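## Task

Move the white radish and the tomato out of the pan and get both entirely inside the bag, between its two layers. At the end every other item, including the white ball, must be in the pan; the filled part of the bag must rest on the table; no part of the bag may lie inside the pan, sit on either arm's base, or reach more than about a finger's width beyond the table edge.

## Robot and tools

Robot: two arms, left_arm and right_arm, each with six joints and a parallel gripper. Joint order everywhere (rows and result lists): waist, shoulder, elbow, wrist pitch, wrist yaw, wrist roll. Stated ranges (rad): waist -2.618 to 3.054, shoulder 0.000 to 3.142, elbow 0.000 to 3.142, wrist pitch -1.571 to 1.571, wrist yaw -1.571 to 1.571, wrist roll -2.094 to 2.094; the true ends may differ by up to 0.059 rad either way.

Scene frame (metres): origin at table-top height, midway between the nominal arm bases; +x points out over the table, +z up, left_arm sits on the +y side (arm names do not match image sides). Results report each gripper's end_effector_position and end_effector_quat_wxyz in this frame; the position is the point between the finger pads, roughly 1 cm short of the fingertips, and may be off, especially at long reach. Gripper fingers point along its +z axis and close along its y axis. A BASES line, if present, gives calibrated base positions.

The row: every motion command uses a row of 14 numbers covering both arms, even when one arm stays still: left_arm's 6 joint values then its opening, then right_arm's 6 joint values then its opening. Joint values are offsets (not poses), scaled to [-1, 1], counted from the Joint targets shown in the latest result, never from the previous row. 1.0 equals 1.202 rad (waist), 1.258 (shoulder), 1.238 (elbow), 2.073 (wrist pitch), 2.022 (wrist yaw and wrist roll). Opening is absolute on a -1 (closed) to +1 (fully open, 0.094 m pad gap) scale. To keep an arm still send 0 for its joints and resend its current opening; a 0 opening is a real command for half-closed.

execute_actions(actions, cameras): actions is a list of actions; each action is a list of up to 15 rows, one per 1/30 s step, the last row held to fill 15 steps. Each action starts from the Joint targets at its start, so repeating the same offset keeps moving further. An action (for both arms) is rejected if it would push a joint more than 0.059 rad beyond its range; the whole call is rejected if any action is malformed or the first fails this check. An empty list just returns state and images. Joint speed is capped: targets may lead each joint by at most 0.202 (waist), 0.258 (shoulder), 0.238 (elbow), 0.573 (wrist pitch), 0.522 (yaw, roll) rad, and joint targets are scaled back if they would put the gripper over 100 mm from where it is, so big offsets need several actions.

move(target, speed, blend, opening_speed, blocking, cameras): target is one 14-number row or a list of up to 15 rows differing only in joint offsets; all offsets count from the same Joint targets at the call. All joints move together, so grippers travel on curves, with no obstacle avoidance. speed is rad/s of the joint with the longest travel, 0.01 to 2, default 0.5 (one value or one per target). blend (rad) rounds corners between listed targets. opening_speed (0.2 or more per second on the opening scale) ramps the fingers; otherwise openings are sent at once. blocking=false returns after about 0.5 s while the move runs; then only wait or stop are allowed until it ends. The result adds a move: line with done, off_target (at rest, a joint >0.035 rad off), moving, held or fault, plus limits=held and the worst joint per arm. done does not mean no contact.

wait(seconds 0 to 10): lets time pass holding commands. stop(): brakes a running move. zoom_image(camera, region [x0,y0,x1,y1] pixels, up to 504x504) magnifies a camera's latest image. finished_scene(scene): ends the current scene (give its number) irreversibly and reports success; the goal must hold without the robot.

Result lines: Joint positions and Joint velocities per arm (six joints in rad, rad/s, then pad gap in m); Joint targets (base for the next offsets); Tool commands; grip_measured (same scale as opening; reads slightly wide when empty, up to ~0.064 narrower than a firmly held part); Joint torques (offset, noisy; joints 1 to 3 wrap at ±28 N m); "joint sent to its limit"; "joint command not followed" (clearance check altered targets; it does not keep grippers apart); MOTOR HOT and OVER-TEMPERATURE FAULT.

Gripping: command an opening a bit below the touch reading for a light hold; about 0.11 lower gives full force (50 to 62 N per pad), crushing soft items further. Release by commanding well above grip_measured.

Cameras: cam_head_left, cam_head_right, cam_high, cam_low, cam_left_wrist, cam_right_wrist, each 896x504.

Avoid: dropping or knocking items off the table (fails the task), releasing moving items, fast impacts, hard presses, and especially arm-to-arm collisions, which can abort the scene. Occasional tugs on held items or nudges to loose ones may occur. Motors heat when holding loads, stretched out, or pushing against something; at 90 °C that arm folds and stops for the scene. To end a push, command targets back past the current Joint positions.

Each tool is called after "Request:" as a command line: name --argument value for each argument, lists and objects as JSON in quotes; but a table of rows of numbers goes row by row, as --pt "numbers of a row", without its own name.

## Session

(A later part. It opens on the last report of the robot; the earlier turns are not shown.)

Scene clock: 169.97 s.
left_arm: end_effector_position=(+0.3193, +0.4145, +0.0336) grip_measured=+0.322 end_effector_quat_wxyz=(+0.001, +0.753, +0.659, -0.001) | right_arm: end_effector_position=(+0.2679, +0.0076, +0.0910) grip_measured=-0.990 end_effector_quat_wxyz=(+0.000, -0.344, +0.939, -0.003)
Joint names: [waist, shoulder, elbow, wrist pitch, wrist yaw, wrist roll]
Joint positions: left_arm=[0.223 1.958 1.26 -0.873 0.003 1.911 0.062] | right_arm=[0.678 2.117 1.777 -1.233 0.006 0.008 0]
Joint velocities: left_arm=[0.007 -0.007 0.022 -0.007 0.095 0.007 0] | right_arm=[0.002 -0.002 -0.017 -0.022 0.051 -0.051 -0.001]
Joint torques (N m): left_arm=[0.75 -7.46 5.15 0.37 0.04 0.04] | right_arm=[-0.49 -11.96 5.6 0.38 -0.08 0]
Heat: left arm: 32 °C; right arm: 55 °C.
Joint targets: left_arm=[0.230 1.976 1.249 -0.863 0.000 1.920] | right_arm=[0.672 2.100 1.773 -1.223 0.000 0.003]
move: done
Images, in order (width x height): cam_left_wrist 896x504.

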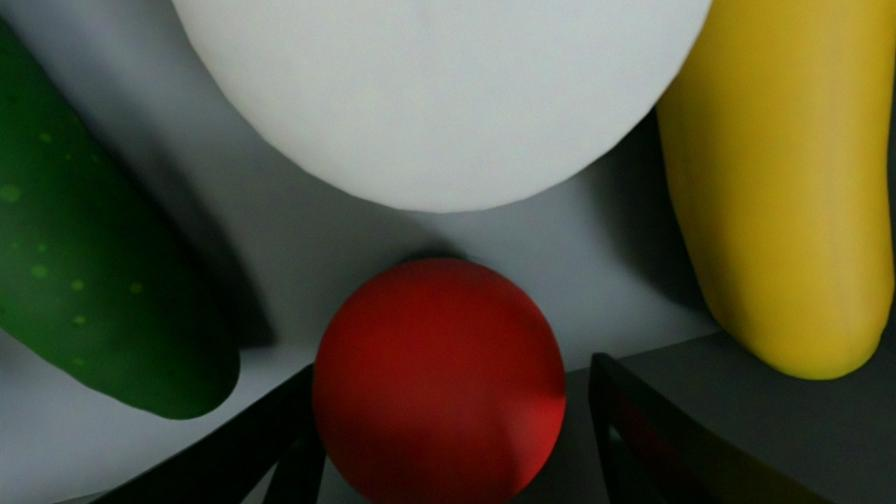

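Request:
move --target '[-0.001, 0.0143, 0.0242, 0.0058, 0, 0, 0.36, 0, 0, 0, 0, 0, 0, -1]' --speed 0.12 --cameras '["cam_left_wrist"]'

Request:
move --target '[0, 0, 0, 0, 0, 0, 0.12, 0, 0, 0, 0, 0, 0, -1]' --speed 0.1 --opening_speed 0.3 --cameras '["cam_left_wrist"]'

Scene clock: 171.37 s.
left_arm: end_effector_position=(+0.3204, +0.4148, +0.0281) grip_measured=+0.358 end_effector_quat_wxyz=(+0.000, +0.753, +0.659, -0.003) | right_arm: end_effector_position=(+0.2679, +0.0076, +0.0910) grip_measured=-0.990 end_effector_quat_wxyz=(+0.000, -0.344, +0.939, -0.003)
Joint names: [waist, shoulder, elbow, wrist pitch, wrist yaw, wrist roll]
Joint positions: left_arm=[0.223 1.975 1.26 -0.861 0.003 1.911 0.064] | right_arm=[0.678 2.117 1.777 -1.233 0.006 0.008 0]
Joint velocities: left_arm=[-0.007 -0.012 -0.012 -0.007 0.022 -0.022 0.001] | right_arm=[-0.012 -0.002 0.002 0.007 0.081 -0.051 0.001]
Joint torques (N m): left_arm=[0.62 -7.47 8.05 0.36 0.04 0.04] | right_arm=[-0.47 -11.95 5.6 0.39 -0.07 0]
Heat: left arm: 32 °C; right arm: 56 °C.
Joint targets: left_arm=[0.228 1.994 1.279 -0.851 0.000 1.920] | right_arm=[0.672 2.100 1.773 -1.223 0.000 0.003]
move: done
Images, in order (width x height): cam_left_wrist 896x504.

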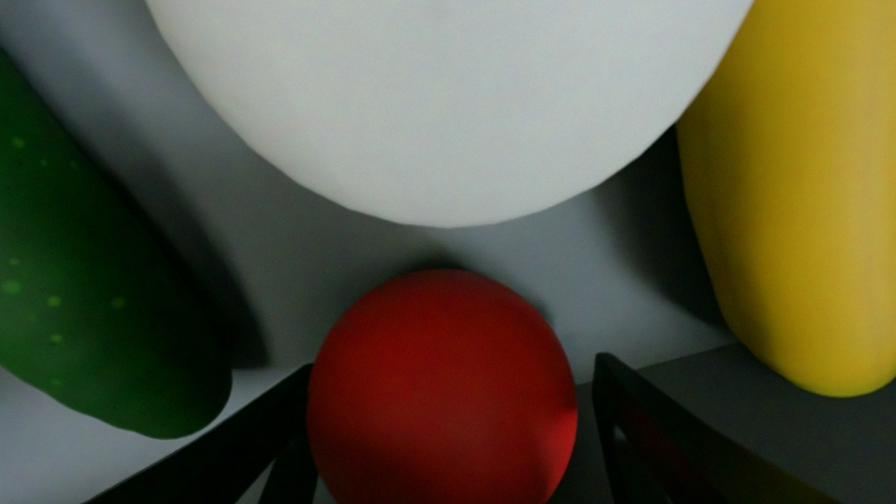

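Scene clock: 172.37 s.
left_arm: end_effector_position=(+0.3206, +0.4148, +0.0281) grip_measured=+0.122 end_effector_quat_wxyz=(+0.000, +0.753, +0.659, -0.002) | right_arm: end_effector_position=(+0.2679, +0.0076, +0.0910) grip_measured=-0.990 end_effector_quat_wxyz=(+0.000, -0.344, +0.939, -0.003)
Joint names: [waist, shoulder, elbow, wrist pitch, wrist yaw, wrist roll]
Joint positions: left_arm=[0.223 1.975 1.26 -0.86 0.003 1.911 0.053] | right_arm=[0.678 2.117 1.777 -1.233 0.006 0.008 0]
Joint velocities: left_arm=[0.007 0.002 0.002 -0.022 -0.051 -0.007 0.001] | right_arm=[0.002 -0.007 -0.032 -0.022 0.051 -0.051 -0.001]
Joint torques (N m): left_arm=[0.64 -7.47 8.02 0.36 0.03 0.04] | right_arm=[-0.46 -11.95 5.63 0.38 -0.08 0]
Heat: left arm: 32 °C; right arm: 56 °C.
Joint targets: left_arm=[0.228 1.994 1.279 -0.851 0.000 1.920] | right_arm=[0.672 2.100 1.773 -1.223 0.000 0.003]
move: done
Images, in order (width x height): cam_left_wrist 896x504.

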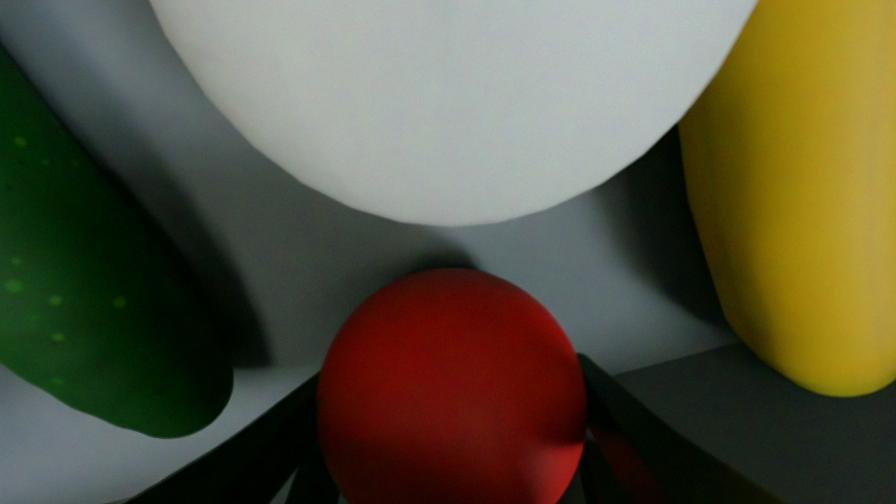

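Request:
move --target '[0, 0, 0, 0, 0, 0, -0.05, 0, 0, 0, 0, 0, 0, -1]' --speed 0.1 --opening_speed 0.3 --cameras '["cam_left_wrist"]'

Scene clock: 173.53 s.
left_arm: end_effector_position=(+0.3207, +0.4148, +0.0281) grip_measured=-0.044 end_effector_quat_wxyz=(+0.000, +0.753, +0.659, -0.002) | right_arm: end_effector_position=(+0.2679, +0.0076, +0.0910) grip_measured=-0.990 end_effector_quat_wxyz=(+0.000, -0.344, +0.939, -0.003)
Joint names: [waist, shoulder, elbow, wrist pitch, wrist yaw, wrist roll]
Joint positions: left_arm=[0.223 1.975 1.26 -0.86 0.003 1.911 0.045] | right_arm=[0.678 2.117 1.777 -1.233 0.006 0.008 0]
Joint velocities: left_arm=[0.007 0.017 0.017 -0.007 -0.051 -0.007 0.007] | right_arm=[0.002 -0.007 -0.007 -0.022 0.007 -0.022 0.001]
Joint torques (N m): left_arm=[0.64 -7.47 8.05 0.36 0.04 0.04] | right_arm=[-0.49 -11.95 5.6 0.39 -0.08 0]
Heat: left arm: 32 °C; right arm: 56 °C.
Joint targets: left_arm=[0.228 1.994 1.279 -0.851 0.000 1.920] | right_arm=[0.672 2.100 1.773 -1.223 0.000 0.003]
move: done
Images, in order (width x height): cam_left_wrist 896x504.

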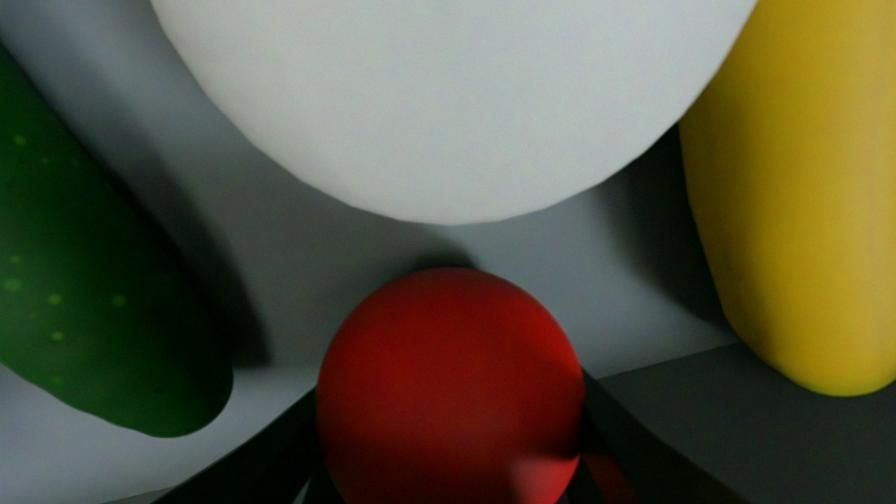

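Request:
move --target '[0, -0.0747, 0.0654, -0.0796, 0, 0, -0.07, 0, 0, 0, 0, 0, 0, -1]' --speed 0.2 --cameras '["cam_left_wrist"]'

Scene clock: 175.90 s.
left_arm: end_effector_position=(+0.3192, +0.4145, +0.0637) grip_measured=-0.062 end_effector_quat_wxyz=(-0.002, +0.752, +0.659, -0.007) | right_arm: end_effector_position=(+0.2679, +0.0076, +0.0910) grip_measured=-0.990 end_effector_quat_wxyz=(+0.000, -0.344, +0.939, -0.003)
Joint names: [waist, shoulder, elbow, wrist pitch, wrist yaw, wrist roll]
Joint positions: left_arm=[0.223 1.925 1.343 -1.003 0.003 1.911 0.044] | right_arm=[0.678 2.117 1.777 -1.233 0.006 0.008 0]
Joint velocities: left_arm=[0.007 0.002 0.007 0.007 0.081 -0.022 0.001] | right_arm=[-0.017 -0.007 -0.012 -0.037 -0.066 -0.081 0.001]
Joint torques (N m): left_arm=[0.62 -10.74 8.16 0.12 0.05 0.04] | right_arm=[-0.46 -11.95 5.63 0.39 -0.08 0]
Heat: left arm: 32 °C; right arm: 56 °C.
Joint targets: left_arm=[0.228 1.900 1.360 -1.016 0.000 1.920] | right_arm=[0.672 2.100 1.773 -1.223 0.000 0.003]
move: done
Images, in order (width x height): cam_left_wrist 896x504.

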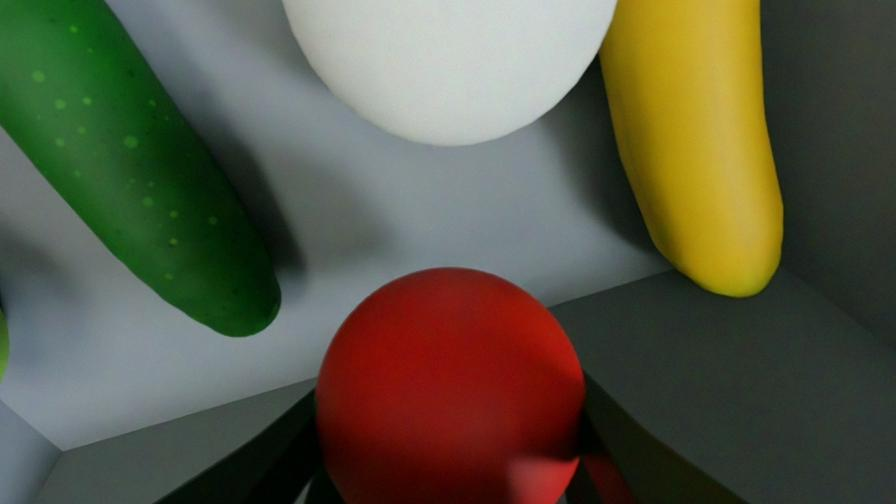

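Request:
execute_actions --actions '[]' --cameras '["cam_right_wrist","cam_low","cam_head_left"]'

Scene clock: 176.13 s.
left_arm: end_effector_position=(+0.3191, +0.4145, +0.0637) grip_measured=-0.062 end_effector_quat_wxyz=(-0.003, +0.752, +0.659, -0.007) | right_arm: end_effector_position=(+0.2679, +0.0076, +0.0910) grip_measured=-0.990 end_effector_quat_wxyz=(+0.000, -0.344, +0.939, -0.003)
Joint names: [waist, shoulder, elbow, wrist pitch, wrist yaw, wrist roll]
Joint positions: left_arm=[0.223 1.925 1.343 -1.004 0.003 1.911 0.044] | right_arm=[0.678 2.117 1.777 -1.233 0.006 0.008 0]
Joint velocities: left_arm=[-0.012 -0.007 0.002 0.051 -0.051 0.051 -0.001] | right_arm=[0.002 -0.012 -0.032 -0.022 -0.022 0.066 0]
Joint torques (N m): left_arm=[0.65 -10.71 8.2 0.08 0.03 0.03] | right_arm=[-0.47 -11.95 5.61 0.39 -0.08 0]
Heat: left arm: 32 °C; right arm: 56 °C.
Joint targets: left_arm=[0.228 1.900 1.360 -1.016 0.000 1.920] | right_arm=[0.672 2.100 1.773 -1.223 0.000 0.003]
Tool commands: left_gripper/opening=-0.07 right_gripper/opening=-1.0
Images, in order (width x height): cam_head_left 896x504, cam_low 896x504, cam_right_wrist 896x504.

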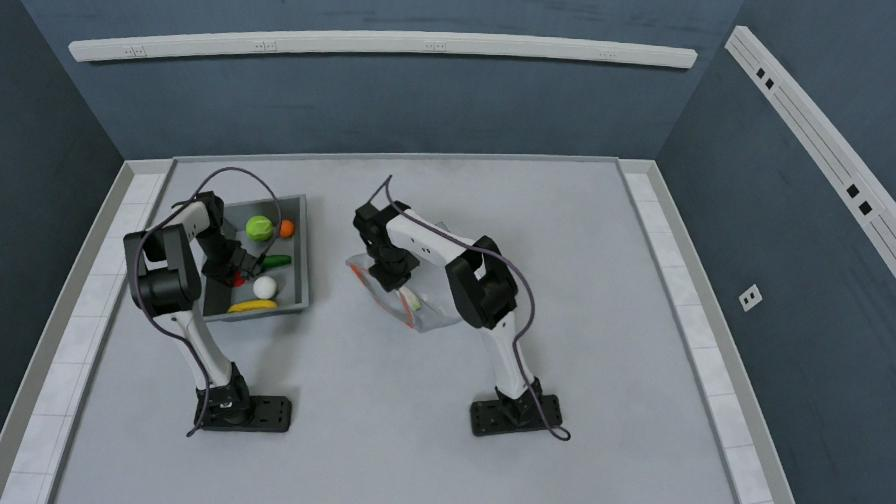

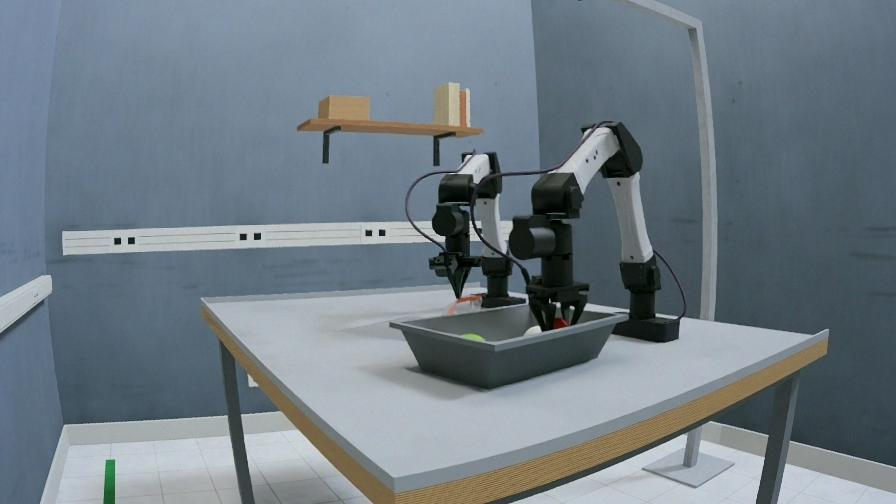

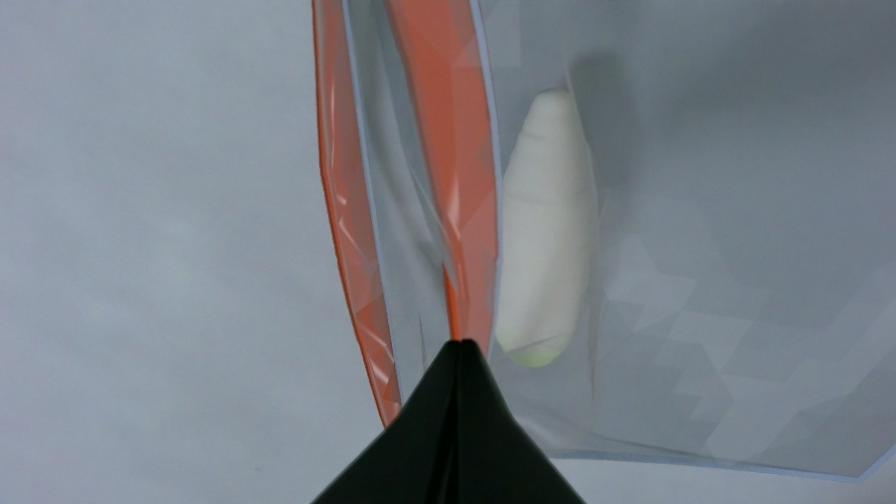

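Request:
move --pt "0 -0.0119 0.1656 -0.1124 0 0 -0.12 0 0 0 0 0 0 -1" --pt "0 -0.0238 0.2908 -0.1886 0 0 -0.12 0 0 0 0 0 0 -1" --pt "-0.926 -0.5628 -0.3215 0.1669 0 -0.168 -0.12 0 0 0 0 0 0 -1" --speed '[0.4, 0.4, 0.7]' --blend 0.08 --cameras '["cam_left_wrist", "cam_head_right", "cam_right_wrist"]'

Scene clock: 183.50 s.
left_arm: end_effector_position=(+0.1865, +0.0867, +0.2015) grip_measured=-0.062 end_effector_quat_wxyz=(+0.306, +0.895, +0.305, +0.110) | right_arm: end_effector_position=(+0.2679, +0.0076, +0.0910) grip_measured=-0.990 end_effector_quat_wxyz=(+0.000, -0.344, +0.939, -0.003)
Joint names: [waist, shoulder, elbow, wrist pitch, wrist yaw, wrist roll]
Joint positions: left_arm=[-0.88 1.206 0.975 -0.678 0.001 1.59 0.044] | right_arm=[0.678 2.117 1.777 -1.233 0.006 0.008 0]
Joint velocities: left_arm=[0.007 -0.022 -0.007 -0.022 -0.007 -0.095 0] | right_arm=[0.002 0.007 -0.002 -0.037 -0.066 -0.037 0.001]
Joint torques (N m): left_arm=[-0.16 -4.9 6.83 1.81 0.04 -0.18] | right_arm=[-0.46 -11.96 5.6 0.39 -0.08 0]
Heat: left arm: 32 °C; right arm: 56 °C.
Joint targets: left_arm=[-0.885 1.192 0.962 -0.670 0.000 1.580] | right_arm=[0.672 2.100 1.773 -1.223 0.000 0.003]
move: done; blend cut to 0.079 rad at target 1, 0.079 rad at target 2
Images, in order (width x height): cam_head_right 896x504, cam_left_wrist 896x504, cam_right_wrist 896x504.

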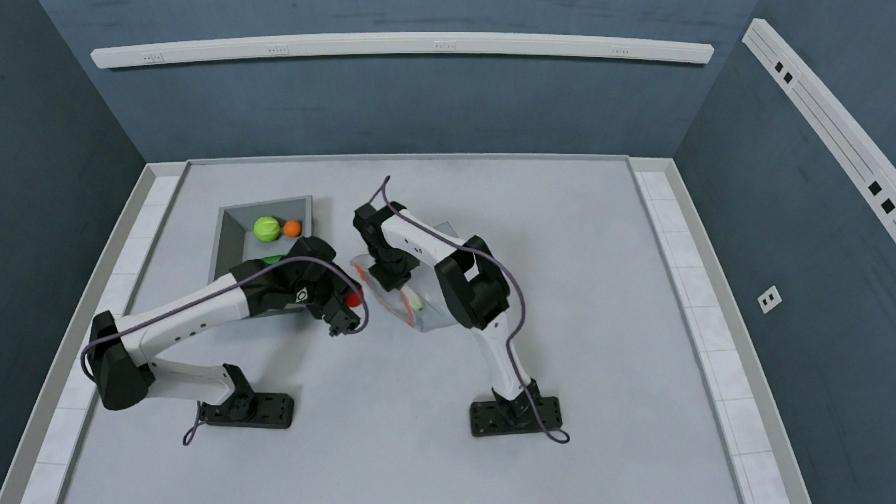

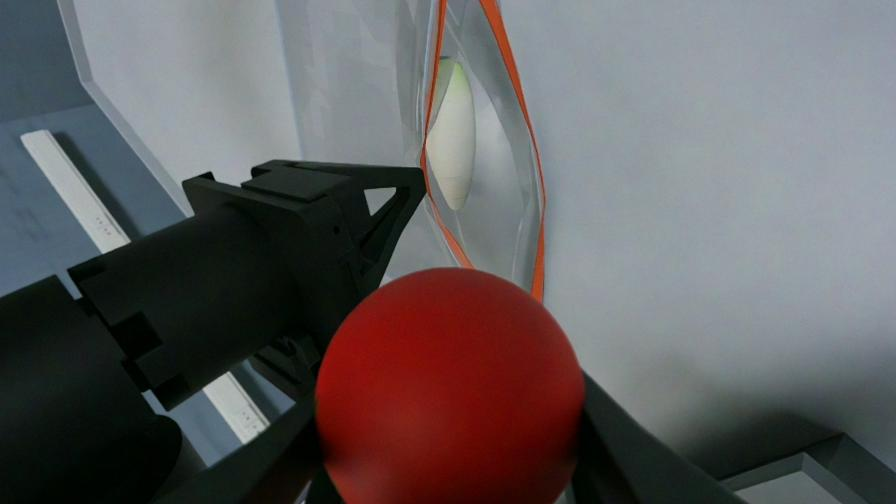

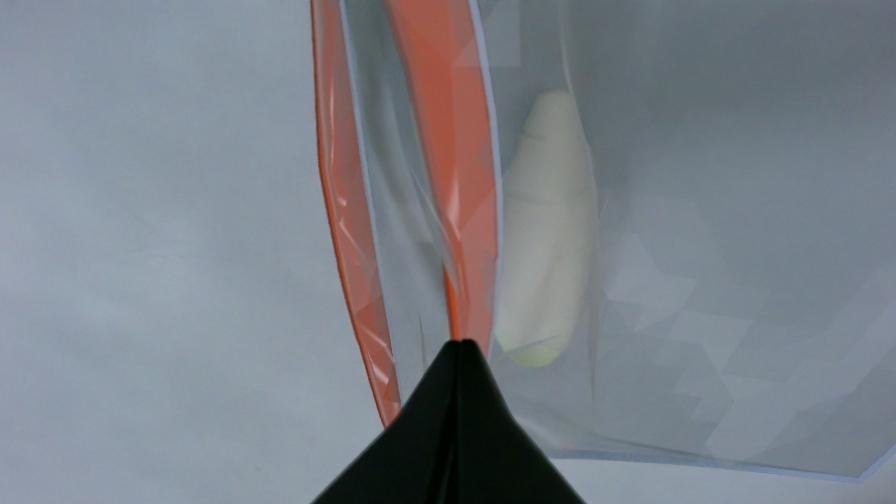

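Request:
move --pt "0 0.0859 -0.2924 0.3473 0 0 -0.12 0 0 0 0 0 0 -1" --pt "0 0.2432 -0.4410 0.5557 0 0 -0.12 0 0 0 0 0 0 -1" --speed '[0.6, 0.4]' --blend 0.05 --cameras '["cam_left_wrist", "cam_right_wrist"]'

Scene clock: 186.90 s.
left_arm: end_effector_position=(+0.2148, +0.0514, +0.0885) grip_measured=-0.062 end_effector_quat_wxyz=(+0.444, +0.835, +0.284, +0.160) | right_arm: end_effector_position=(+0.2679, +0.0077, +0.0910) grip_measured=-0.990 end_effector_quat_wxyz=(+0.000, -0.344, +0.939, -0.003)
Joint names: [waist, shoulder, elbow, wrist pitch, wrist yaw, wrist roll]
Joint positions: left_arm=[-0.88 1.487 0.425 0.475 0.001 1.589 0.044] | right_arm=[0.678 2.117 1.777 -1.233 0.006 0.008 0]
Joint velocities: left_arm=[-0.002 -0.012 -0.007 0.037 -0.007 -0.022 0] | right_arm=[-0.017 -0.007 -0.007 0.095 0.007 -0.022 -0.001]
Joint torques (N m): left_arm=[-0.18 -4.03 5.63 2.25 0.02 -0.17] | right_arm=[-0.49 -11.95 5.6 0.39 -0.08 0]
Heat: left arm: 32 °C; right arm: 56 °C.
Joint targets: left_arm=[-0.885 1.498 0.416 0.482 0.000 1.580] | right_arm=[0.672 2.100 1.773 -1.222 0.000 0.003]
move: done
Images, in order (width x height): cam_left_wrist 896x504, cam_right_wrist 896x504.

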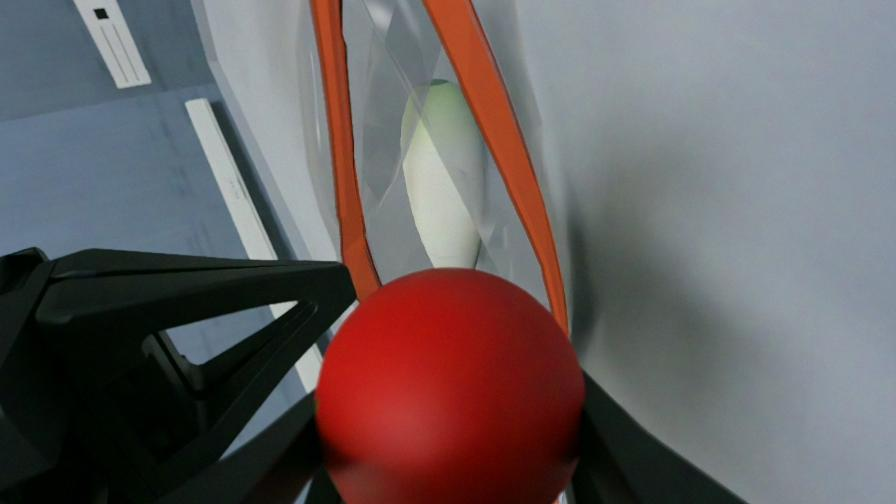

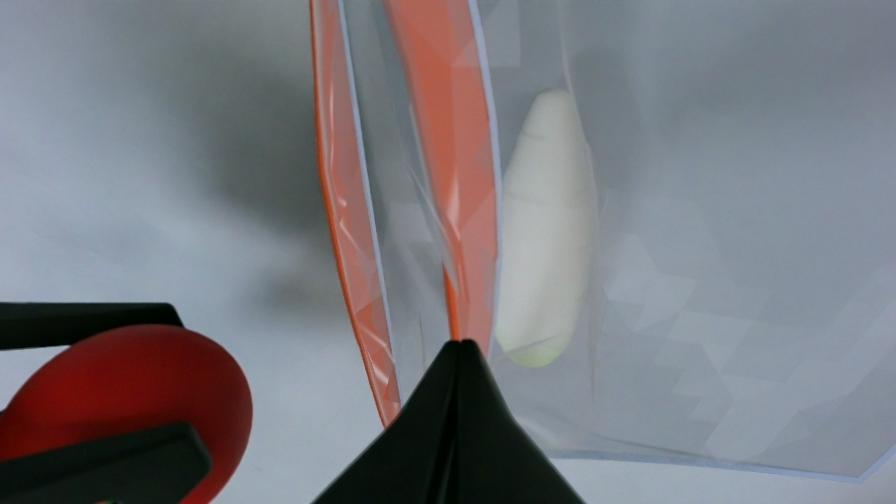

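Request:
move --target '[0, 0.2019, 0.0323, 0.1032, 0, 0, -0.12, 0, 0, 0, 0, 0, 0, -1]' --speed 0.25 --cameras '["cam_left_wrist", "cam_right_wrist"]'

Scene clock: 190.00 s.
left_arm: end_effector_position=(+0.2237, +0.0404, +0.0453) grip_measured=-0.062 end_effector_quat_wxyz=(+0.434, +0.840, +0.286, +0.156) | right_arm: end_effector_position=(+0.2679, +0.0077, +0.0910) grip_measured=-0.990 end_effector_quat_wxyz=(+0.000, -0.344, +0.939, -0.003)
Joint names: [waist, shoulder, elbow, wrist pitch, wrist yaw, wrist roll]
Joint positions: left_arm=[-0.88 1.739 0.438 0.688 0.001 1.589 0.044] | right_arm=[0.678 2.117 1.777 -1.233 0.006 0.008 0]
Joint velocities: left_arm=[0.007 0.017 -0.007 0.081 0.022 0.051 0] | right_arm=[-0.017 -0.012 -0.012 0.037 0.022 -0.022 0]
Joint torques (N m): left_arm=[-0.18 -5.05 6.9 2.17 0.03 -0.16] | right_arm=[-0.46 -11.93 5.6 0.39 -0.08 0]
Heat: left arm: 32 °C; right arm: 56 °C.
Joint targets: left_arm=[-0.885 1.752 0.456 0.696 0.000 1.580] | right_arm=[0.672 2.100 1.773 -1.222 0.000 0.003]
move: done
Images, in order (width x height): cam_left_wrist 896x504, cam_right_wrist 896x504.

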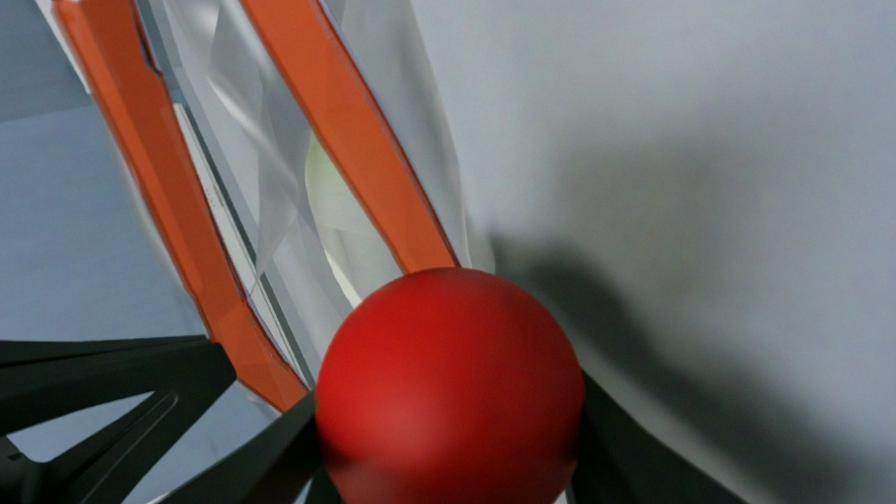

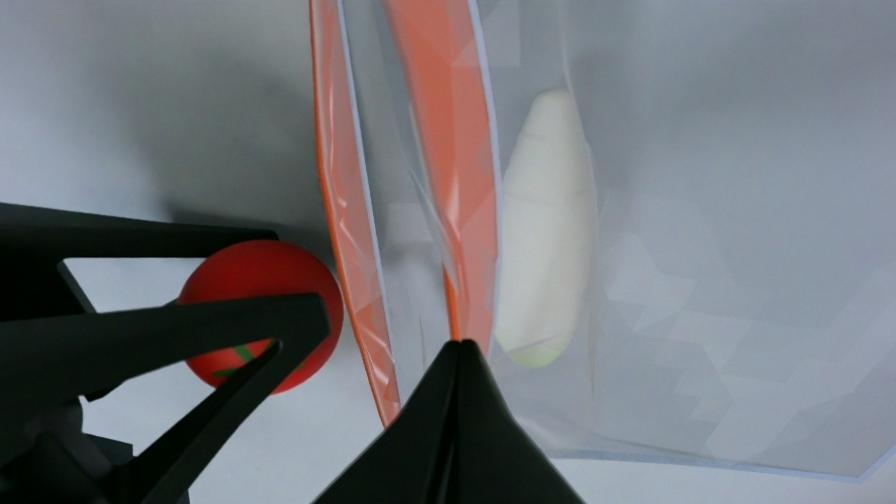

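Request:
move --target '[0, 0.0501, 0.0937, -0.0246, 0, 0, -0.12, 0, 0, 0, 0, 0, 0, -1]' --speed 0.2 --cameras '["cam_left_wrist", "cam_right_wrist"]'

Scene clock: 191.60 s.
left_arm: end_effector_position=(+0.2437, +0.0154, +0.0556) grip_measured=-0.062 end_effector_quat_wxyz=(+0.446, +0.834, +0.284, +0.161) | right_arm: end_effector_position=(+0.2679, +0.0077, +0.0910) grip_measured=-0.990 end_effector_quat_wxyz=(+0.000, -0.344, +0.939, -0.003)
Joint names: [waist, shoulder, elbow, wrist pitch, wrist yaw, wrist roll]
Joint positions: left_arm=[-0.88 1.799 0.555 0.66 0.001 1.589 0.044] | right_arm=[0.678 2.117 1.777 -1.233 0.006 0.008 0]
Joint velocities: left_arm=[-0.012 0.022 0.002 0.022 -0.007 -0.066 0] | right_arm=[-0.002 -0.007 -0.002 -0.007 -0.051 -0.007 0]
Joint torques (N m): left_arm=[-0.16 -5.61 7.17 2 0.03 -0.17] | right_arm=[-0.47 -11.95 5.61 0.39 -0.08 0]
Heat: left arm: 33 °C; right arm: 56 °C.
Joint targets: left_arm=[-0.885 1.815 0.572 0.645 0.000 1.580] | right_arm=[0.672 2.100 1.773 -1.222 0.000 0.003]
move: done
Images, in order (width x height): cam_left_wrist 896x504, cam_right_wrist 896x504.

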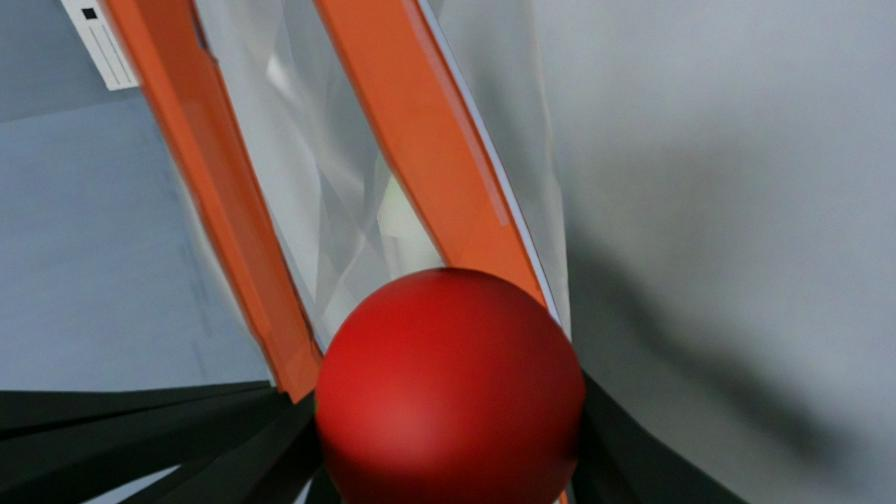

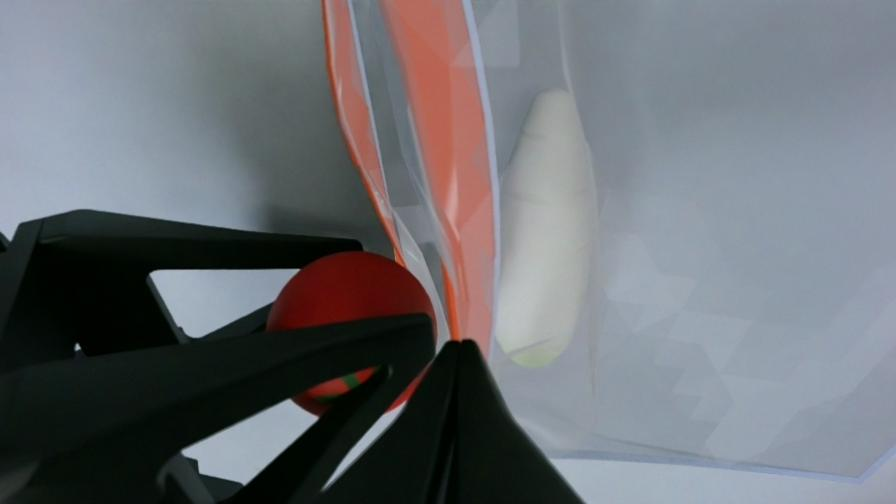

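Request:
move --target '[0, -0.0978, -0.0840, -0.0106, 0, 0, -0.12, 0, 0, 0, 0, 0, 0, -1]' --speed 0.2 --cameras '["cam_right_wrist"]'

Request:
move --target '[0, 0, 0, 0, 0, 0, -0.12, 0, -0.0024, 0.0646, -0.0386, 0, 0, -1]' --speed 0.08 --cameras '["cam_left_wrist", "cam_right_wrist"]'

Scene clock: 194.67 s.
left_arm: end_effector_position=(+0.2296, +0.0329, +0.0577) grip_measured=-0.062 end_effector_quat_wxyz=(+0.440, +0.837, +0.285, +0.158) | right_arm: end_effector_position=(+0.2679, +0.0077, +0.0910) grip_measured=-0.990 end_effector_quat_wxyz=(+0.000, -0.344, +0.939, -0.003)
Joint names: [waist, shoulder, elbow, wrist pitch, wrist yaw, wrist roll]
Joint positions: left_arm=[-0.88 1.714 0.478 0.638 0.001 1.589 0.044] | right_arm=[0.678 2.117 1.777 -1.233 0.006 0.008 0]
Joint velocities: left_arm=[-0.007 -0.017 0.007 -0.066 -0.051 -0.051 0] | right_arm=[-0.007 0.007 -0.002 -0.066 0.051 -0.022 0.001]
Joint torques (N m): left_arm=[-0.12 -7.91 4.55 1.99 0.02 -0.17] | right_arm=[-0.49 -11.95 5.6 0.38 -0.08 0]
Heat: left arm: 33 °C; right arm: 56 °C.
Joint targets: left_arm=[-0.885 1.692 0.468 0.623 0.000 1.580] | right_arm=[0.672 2.100 1.773 -1.222 0.000 0.003]
move: done
Images, in order (width x height): cam_right_wrist 896x504.

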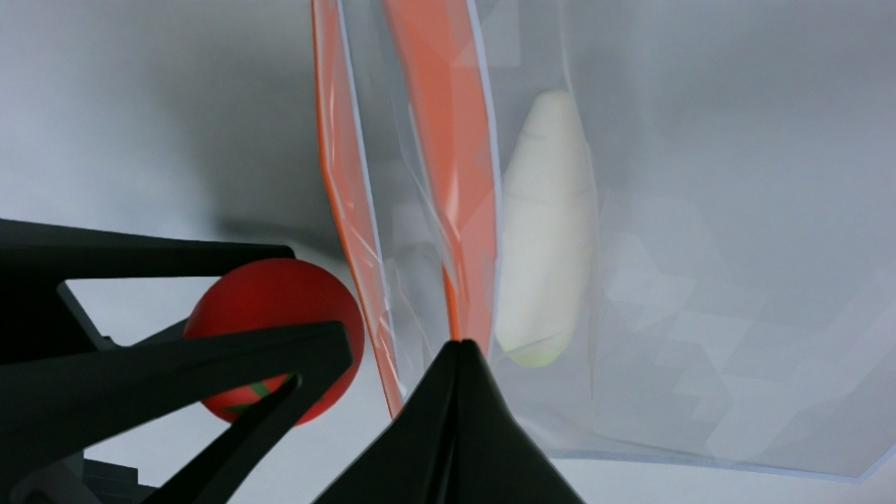

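Scene clock: 196.17 s.
left_arm: end_effector_position=(+0.2296, +0.0330, +0.0576) grip_measured=-0.062 end_effector_quat_wxyz=(+0.439, +0.837, +0.285, +0.158) | right_arm: end_effector_position=(+0.2660, +0.0060, +0.1033) grip_measured=-0.990 end_effector_quat_wxyz=(-0.007, -0.344, +0.939, -0.006)
Joint names: [waist, shoulder, elbow, wrist pitch, wrist yaw, wrist roll]
Joint positions: left_arm=[-0.88 1.714 0.478 0.637 0.001 1.589 0.044] | right_arm=[0.678 2.117 1.826 -1.296 0.006 0.008 0]
Joint velocities: left_arm=[0.002 0.022 -0.007 0.095 -0.037 -0.007 0] | right_arm=[0.002 -0.012 -0.002 0.081 0.051 0.007 0]
Joint torques (N m): left_arm=[-0.16 -7.91 4.52 2 0.02 -0.17] | right_arm=[-0.47 -12.19 8.55 0.21 -0.08 0]
Heat: left arm: 34 °C; right arm: 56 °C.
Joint targets: left_arm=[-0.885 1.692 0.468 0.623 0.000 1.580] | right_arm=[0.672 2.097 1.852 -1.302 0.000 0.003]
move: done
Images, in order (width x height): cam_left_wrist 896x504, cam_right_wrist 896x504.

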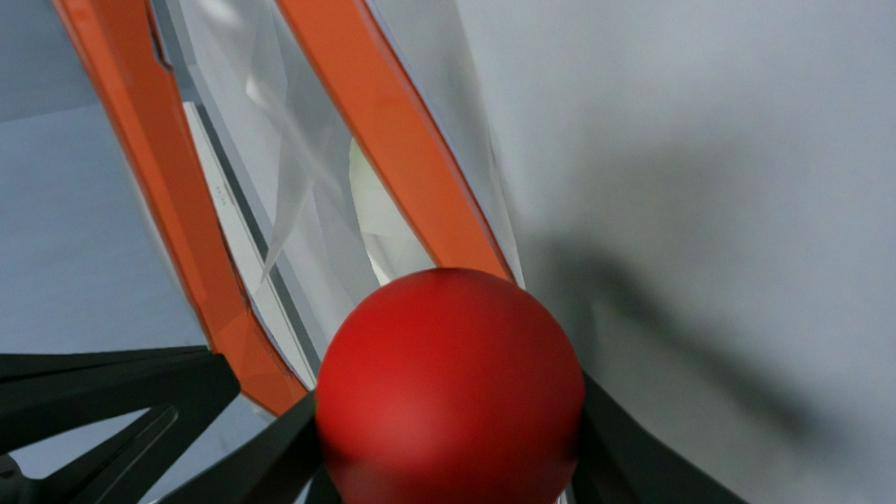

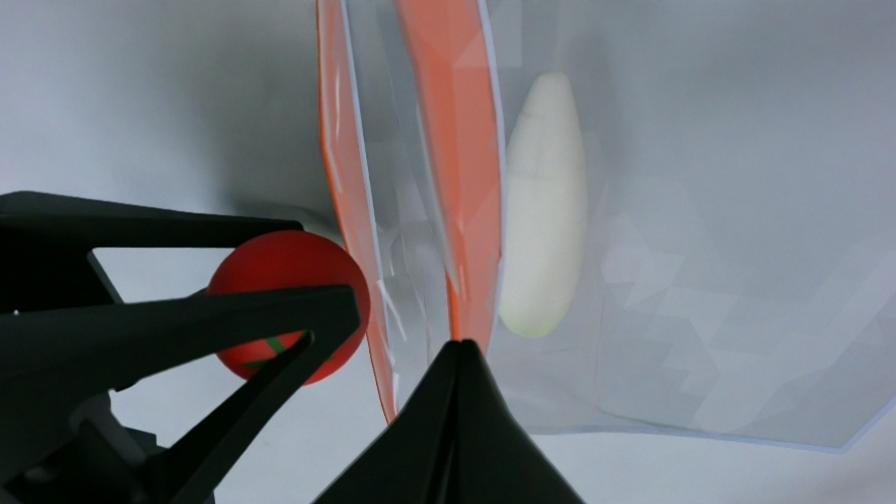

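Request:
execute_actions --actions '[]' --cameras '["cam_high", "cam_head_right", "cam_low"]'

Request:
zoom_image --camera "cam_high" --region '[400, 250, 560, 340]'

Request:
zoom_image --camera "cam_head_right" --region '[310, 220, 470, 350]'

Request:
zoom_image --camera "cam_low" --region '[400, 240, 560, 330]'

Scene clock: 198.80 s.
left_arm: end_effector_position=(+0.2296, +0.0330, +0.0576) grip_measured=-0.062 end_effector_quat_wxyz=(+0.439, +0.837, +0.285, +0.158) | right_arm: end_effector_position=(+0.2658, +0.0058, +0.1033) grip_measured=-0.990 end_effector_quat_wxyz=(-0.007, -0.344, +0.939, -0.006)
Joint names: [waist, shoulder, elbow, wrist pitch, wrist yaw, wrist roll]
Joint positions: left_arm=[-0.88 1.714 0.478 0.637 0.001 1.589 0.044] | right_arm=[0.678 2.117 1.826 -1.297 0.006 0.008 0]
Joint velocities: left_arm=[0.002 0.012 -0.012 -0.081 0.022 -0.022 0] | right_arm=[-0.002 -0.007 0.007 0.022 -0.066 -0.037 0]
Joint torques (N m): left_arm=[-0.14 -7.91 4.56 2 0.02 -0.18] | right_arm=[-0.47 -12.21 8.54 0.2 -0.08 0]
Heat: left arm: 34 °C; right arm: 56 °C.
Joint targets: left_arm=[-0.885 1.692 0.468 0.623 0.000 1.580] | right_arm=[0.672 2.097 1.852 -1.303 0.000 0.003]
Tool commands: left_gripper/opening=-0.12 right_gripper/opening=-1.0
Images, in order (width x height): cam_head_right 896x504, cam_high 896x504, cam_low 896x504.

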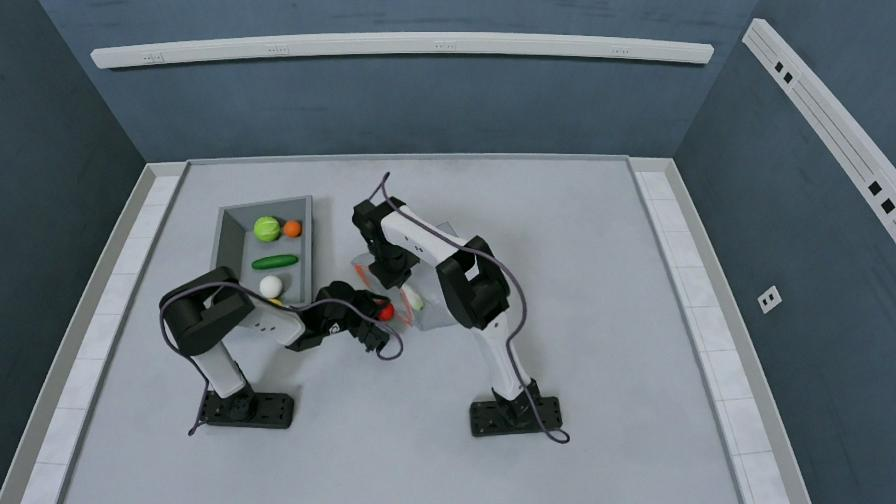

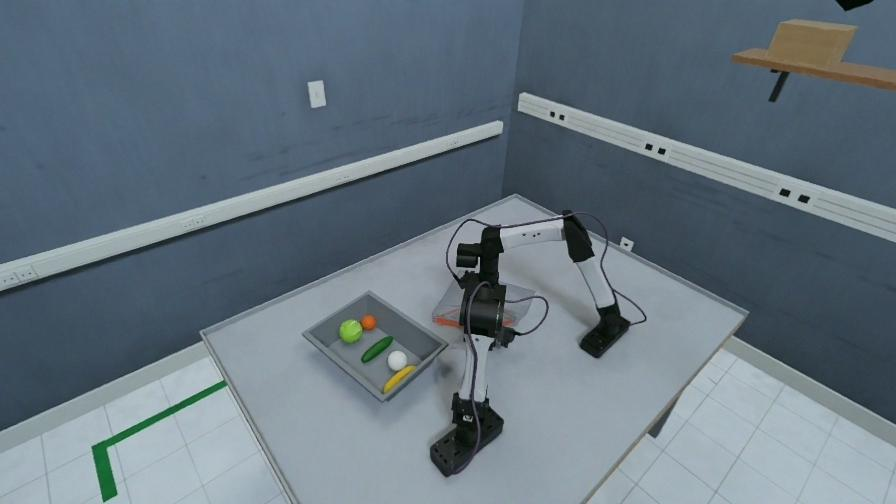

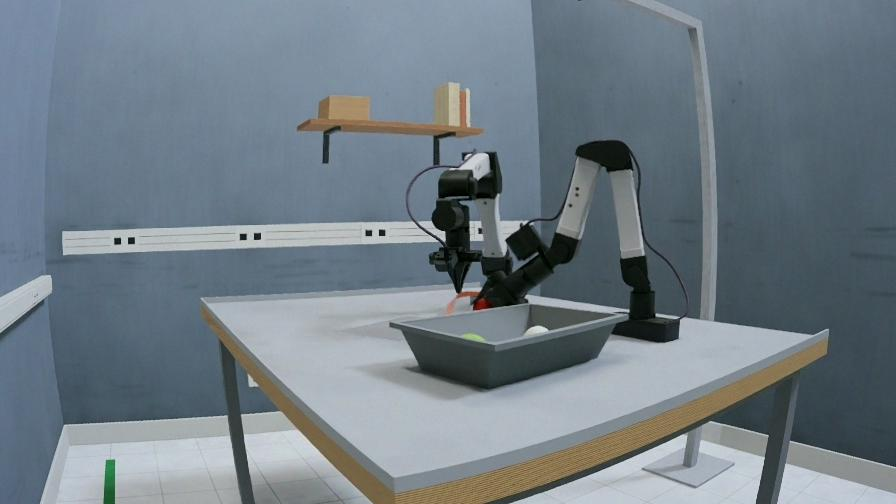

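Scaled by 3.150 from the camera's 896x504 image, which has a finer 1280x720 frame.

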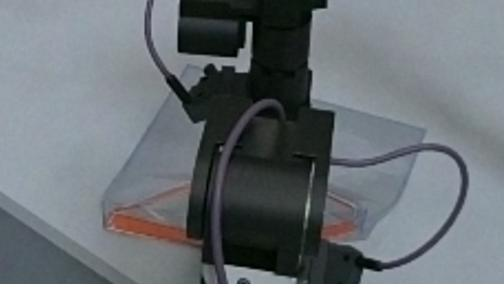

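Scaled by 3.150 from the camera's 896x504 image, which has a finer 1280x720 frame.

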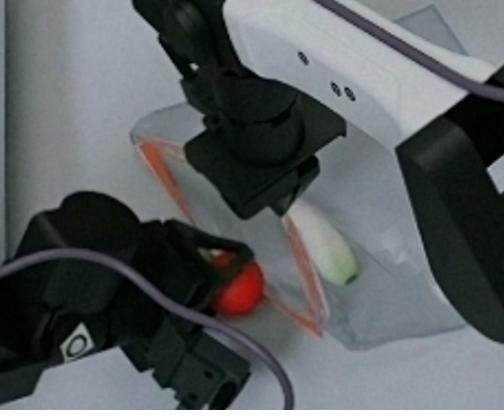

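Scaled by 3.150 from the camera's 896x504 image, which has a finer 1280x720 frame.

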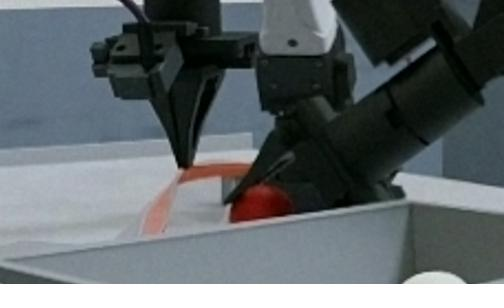

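Request:
move --pt "-0.0474 -0.0906 -0.0557 -0.0232 0 0 -0.12 0 0 0 0 0 0 -1" --pt "-0.0474 -0.0016 0.0420 -0.0260 0 0 -0.12 0 0 0 0 0 0 -1" --speed '[0.25, 0.2]' --cameras '["cam_left_wrist", "cam_right_wrist"]'

Scene clock: 201.10 s.
left_arm: end_effector_position=(+0.2142, +0.0161, +0.0697) grip_measured=-0.062 end_effector_quat_wxyz=(+0.448, +0.843, +0.261, +0.147) | right_arm: end_effector_position=(+0.2658, +0.0058, +0.1033) grip_measured=-0.990 end_effector_quat_wxyz=(-0.007, -0.344, +0.939, -0.006)
Joint names: [waist, shoulder, elbow, wrist pitch, wrist yaw, wrist roll]
Joint positions: left_arm=[-0.936 1.676 0.502 0.584 0.001 1.589 0.044] | right_arm=[0.678 2.117 1.826 -1.297 0.006 0.008 0]
Joint velocities: left_arm=[-0.007 -0.017 0.012 -0.022 -0.037 0.095 0] | right_arm=[-0.012 -0.027 -0.017 -0.022 0.007 0.081 0]
Joint torques (N m): left_arm=[-0.2 -5 7.61 1.98 0.03 -0.17] | right_arm=[-0.47 -12.21 8.54 0.2 -0.08 0]
Heat: left arm: 34 °C; right arm: 56 °C.
Joint targets: left_arm=[-0.941 1.690 0.520 0.569 0.000 1.580] | right_arm=[0.672 2.097 1.852 -1.303 0.000 0.003]
move: done
Images, in order (width x height): cam_left_wrist 896x504, cam_right_wrist 896x504.

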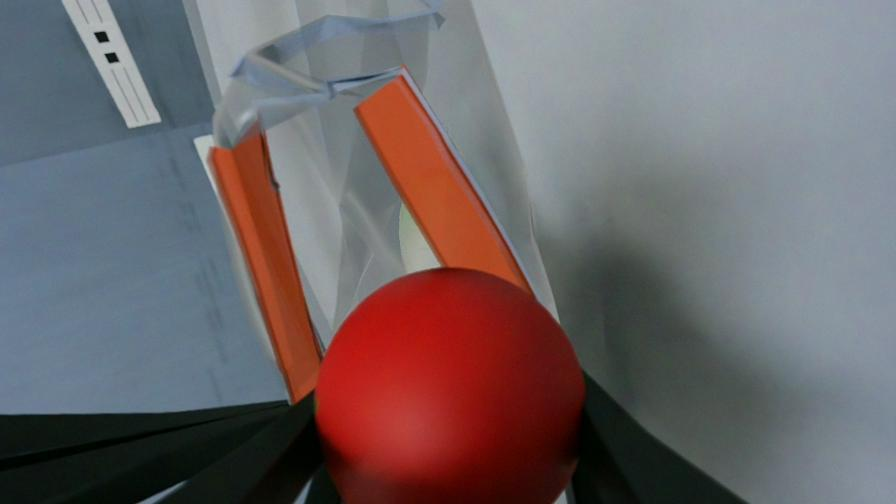

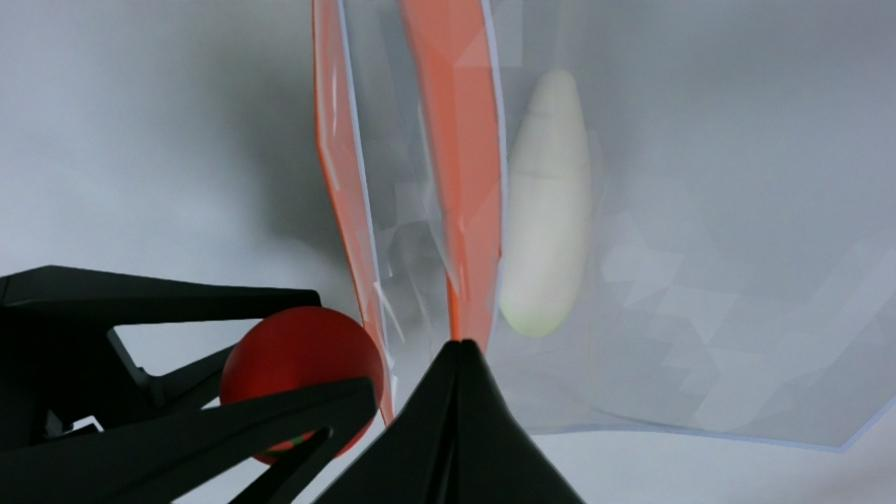

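Request:
move --target '[0, 0.0795, 0.0929, -0.0111, 0, 0, -0.12, 0, 0, 0, 0, 0, 0, -1]' --speed 0.15 --cameras '["cam_left_wrist", "cam_right_wrist"]'

Scene clock: 202.70 s.
left_arm: end_effector_position=(+0.2304, -0.0066, +0.0668) grip_measured=-0.062 end_effector_quat_wxyz=(+0.445, +0.844, +0.261, +0.146) | right_arm: end_effector_position=(+0.2658, +0.0058, +0.1033) grip_measured=-0.990 end_effector_quat_wxyz=(-0.007, -0.344, +0.939, -0.006)
Joint names: [waist, shoulder, elbow, wrist pitch, wrist yaw, wrist roll]
Joint positions: left_arm=[-0.936 1.774 0.616 0.561 0.001 1.589 0.044] | right_arm=[0.678 2.117 1.826 -1.297 0.006 0.008 0]
Joint velocities: left_arm=[-0.002 -0.022 0.007 -0.037 -0.066 0.022 -0.002] | right_arm=[-0.007 -0.012 0.007 -0.007 -0.007 0.037 0.002]
Joint torques (N m): left_arm=[-0.18 -5.81 7.8 1.99 0.03 -0.17] | right_arm=[-0.36 -12.22 8.54 0.19 -0.08 0]
Heat: left arm: 34 °C; right arm: 57 °C.
Joint targets: left_arm=[-0.941 1.790 0.635 0.546 0.000 1.580] | right_arm=[0.672 2.097 1.852 -1.303 0.000 0.003]
move: done
Images, in order (width x height): cam_left_wrist 896x504, cam_right_wrist 896x504.

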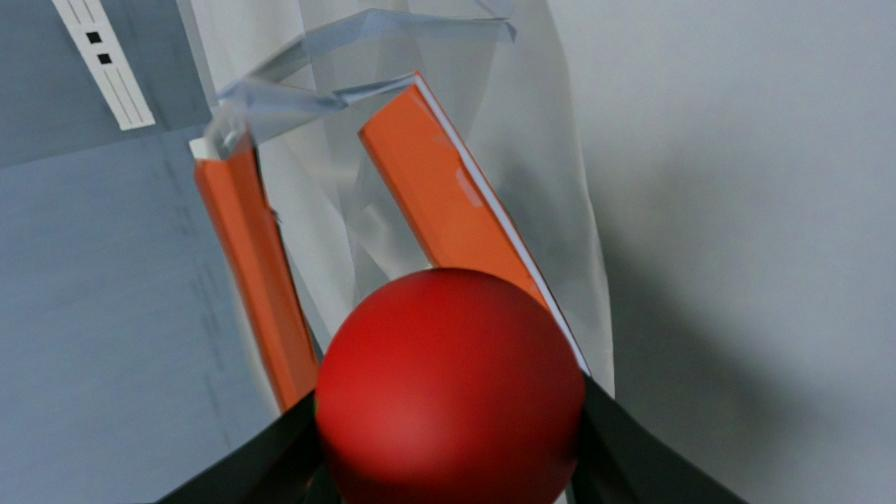

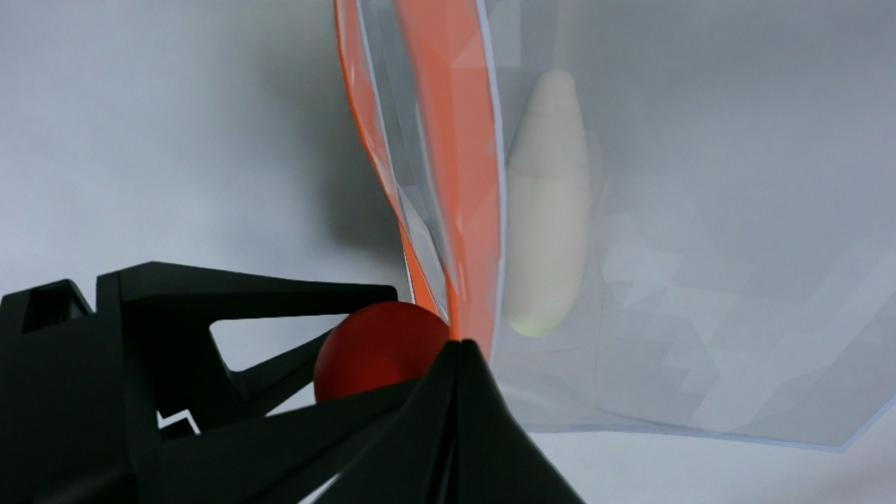

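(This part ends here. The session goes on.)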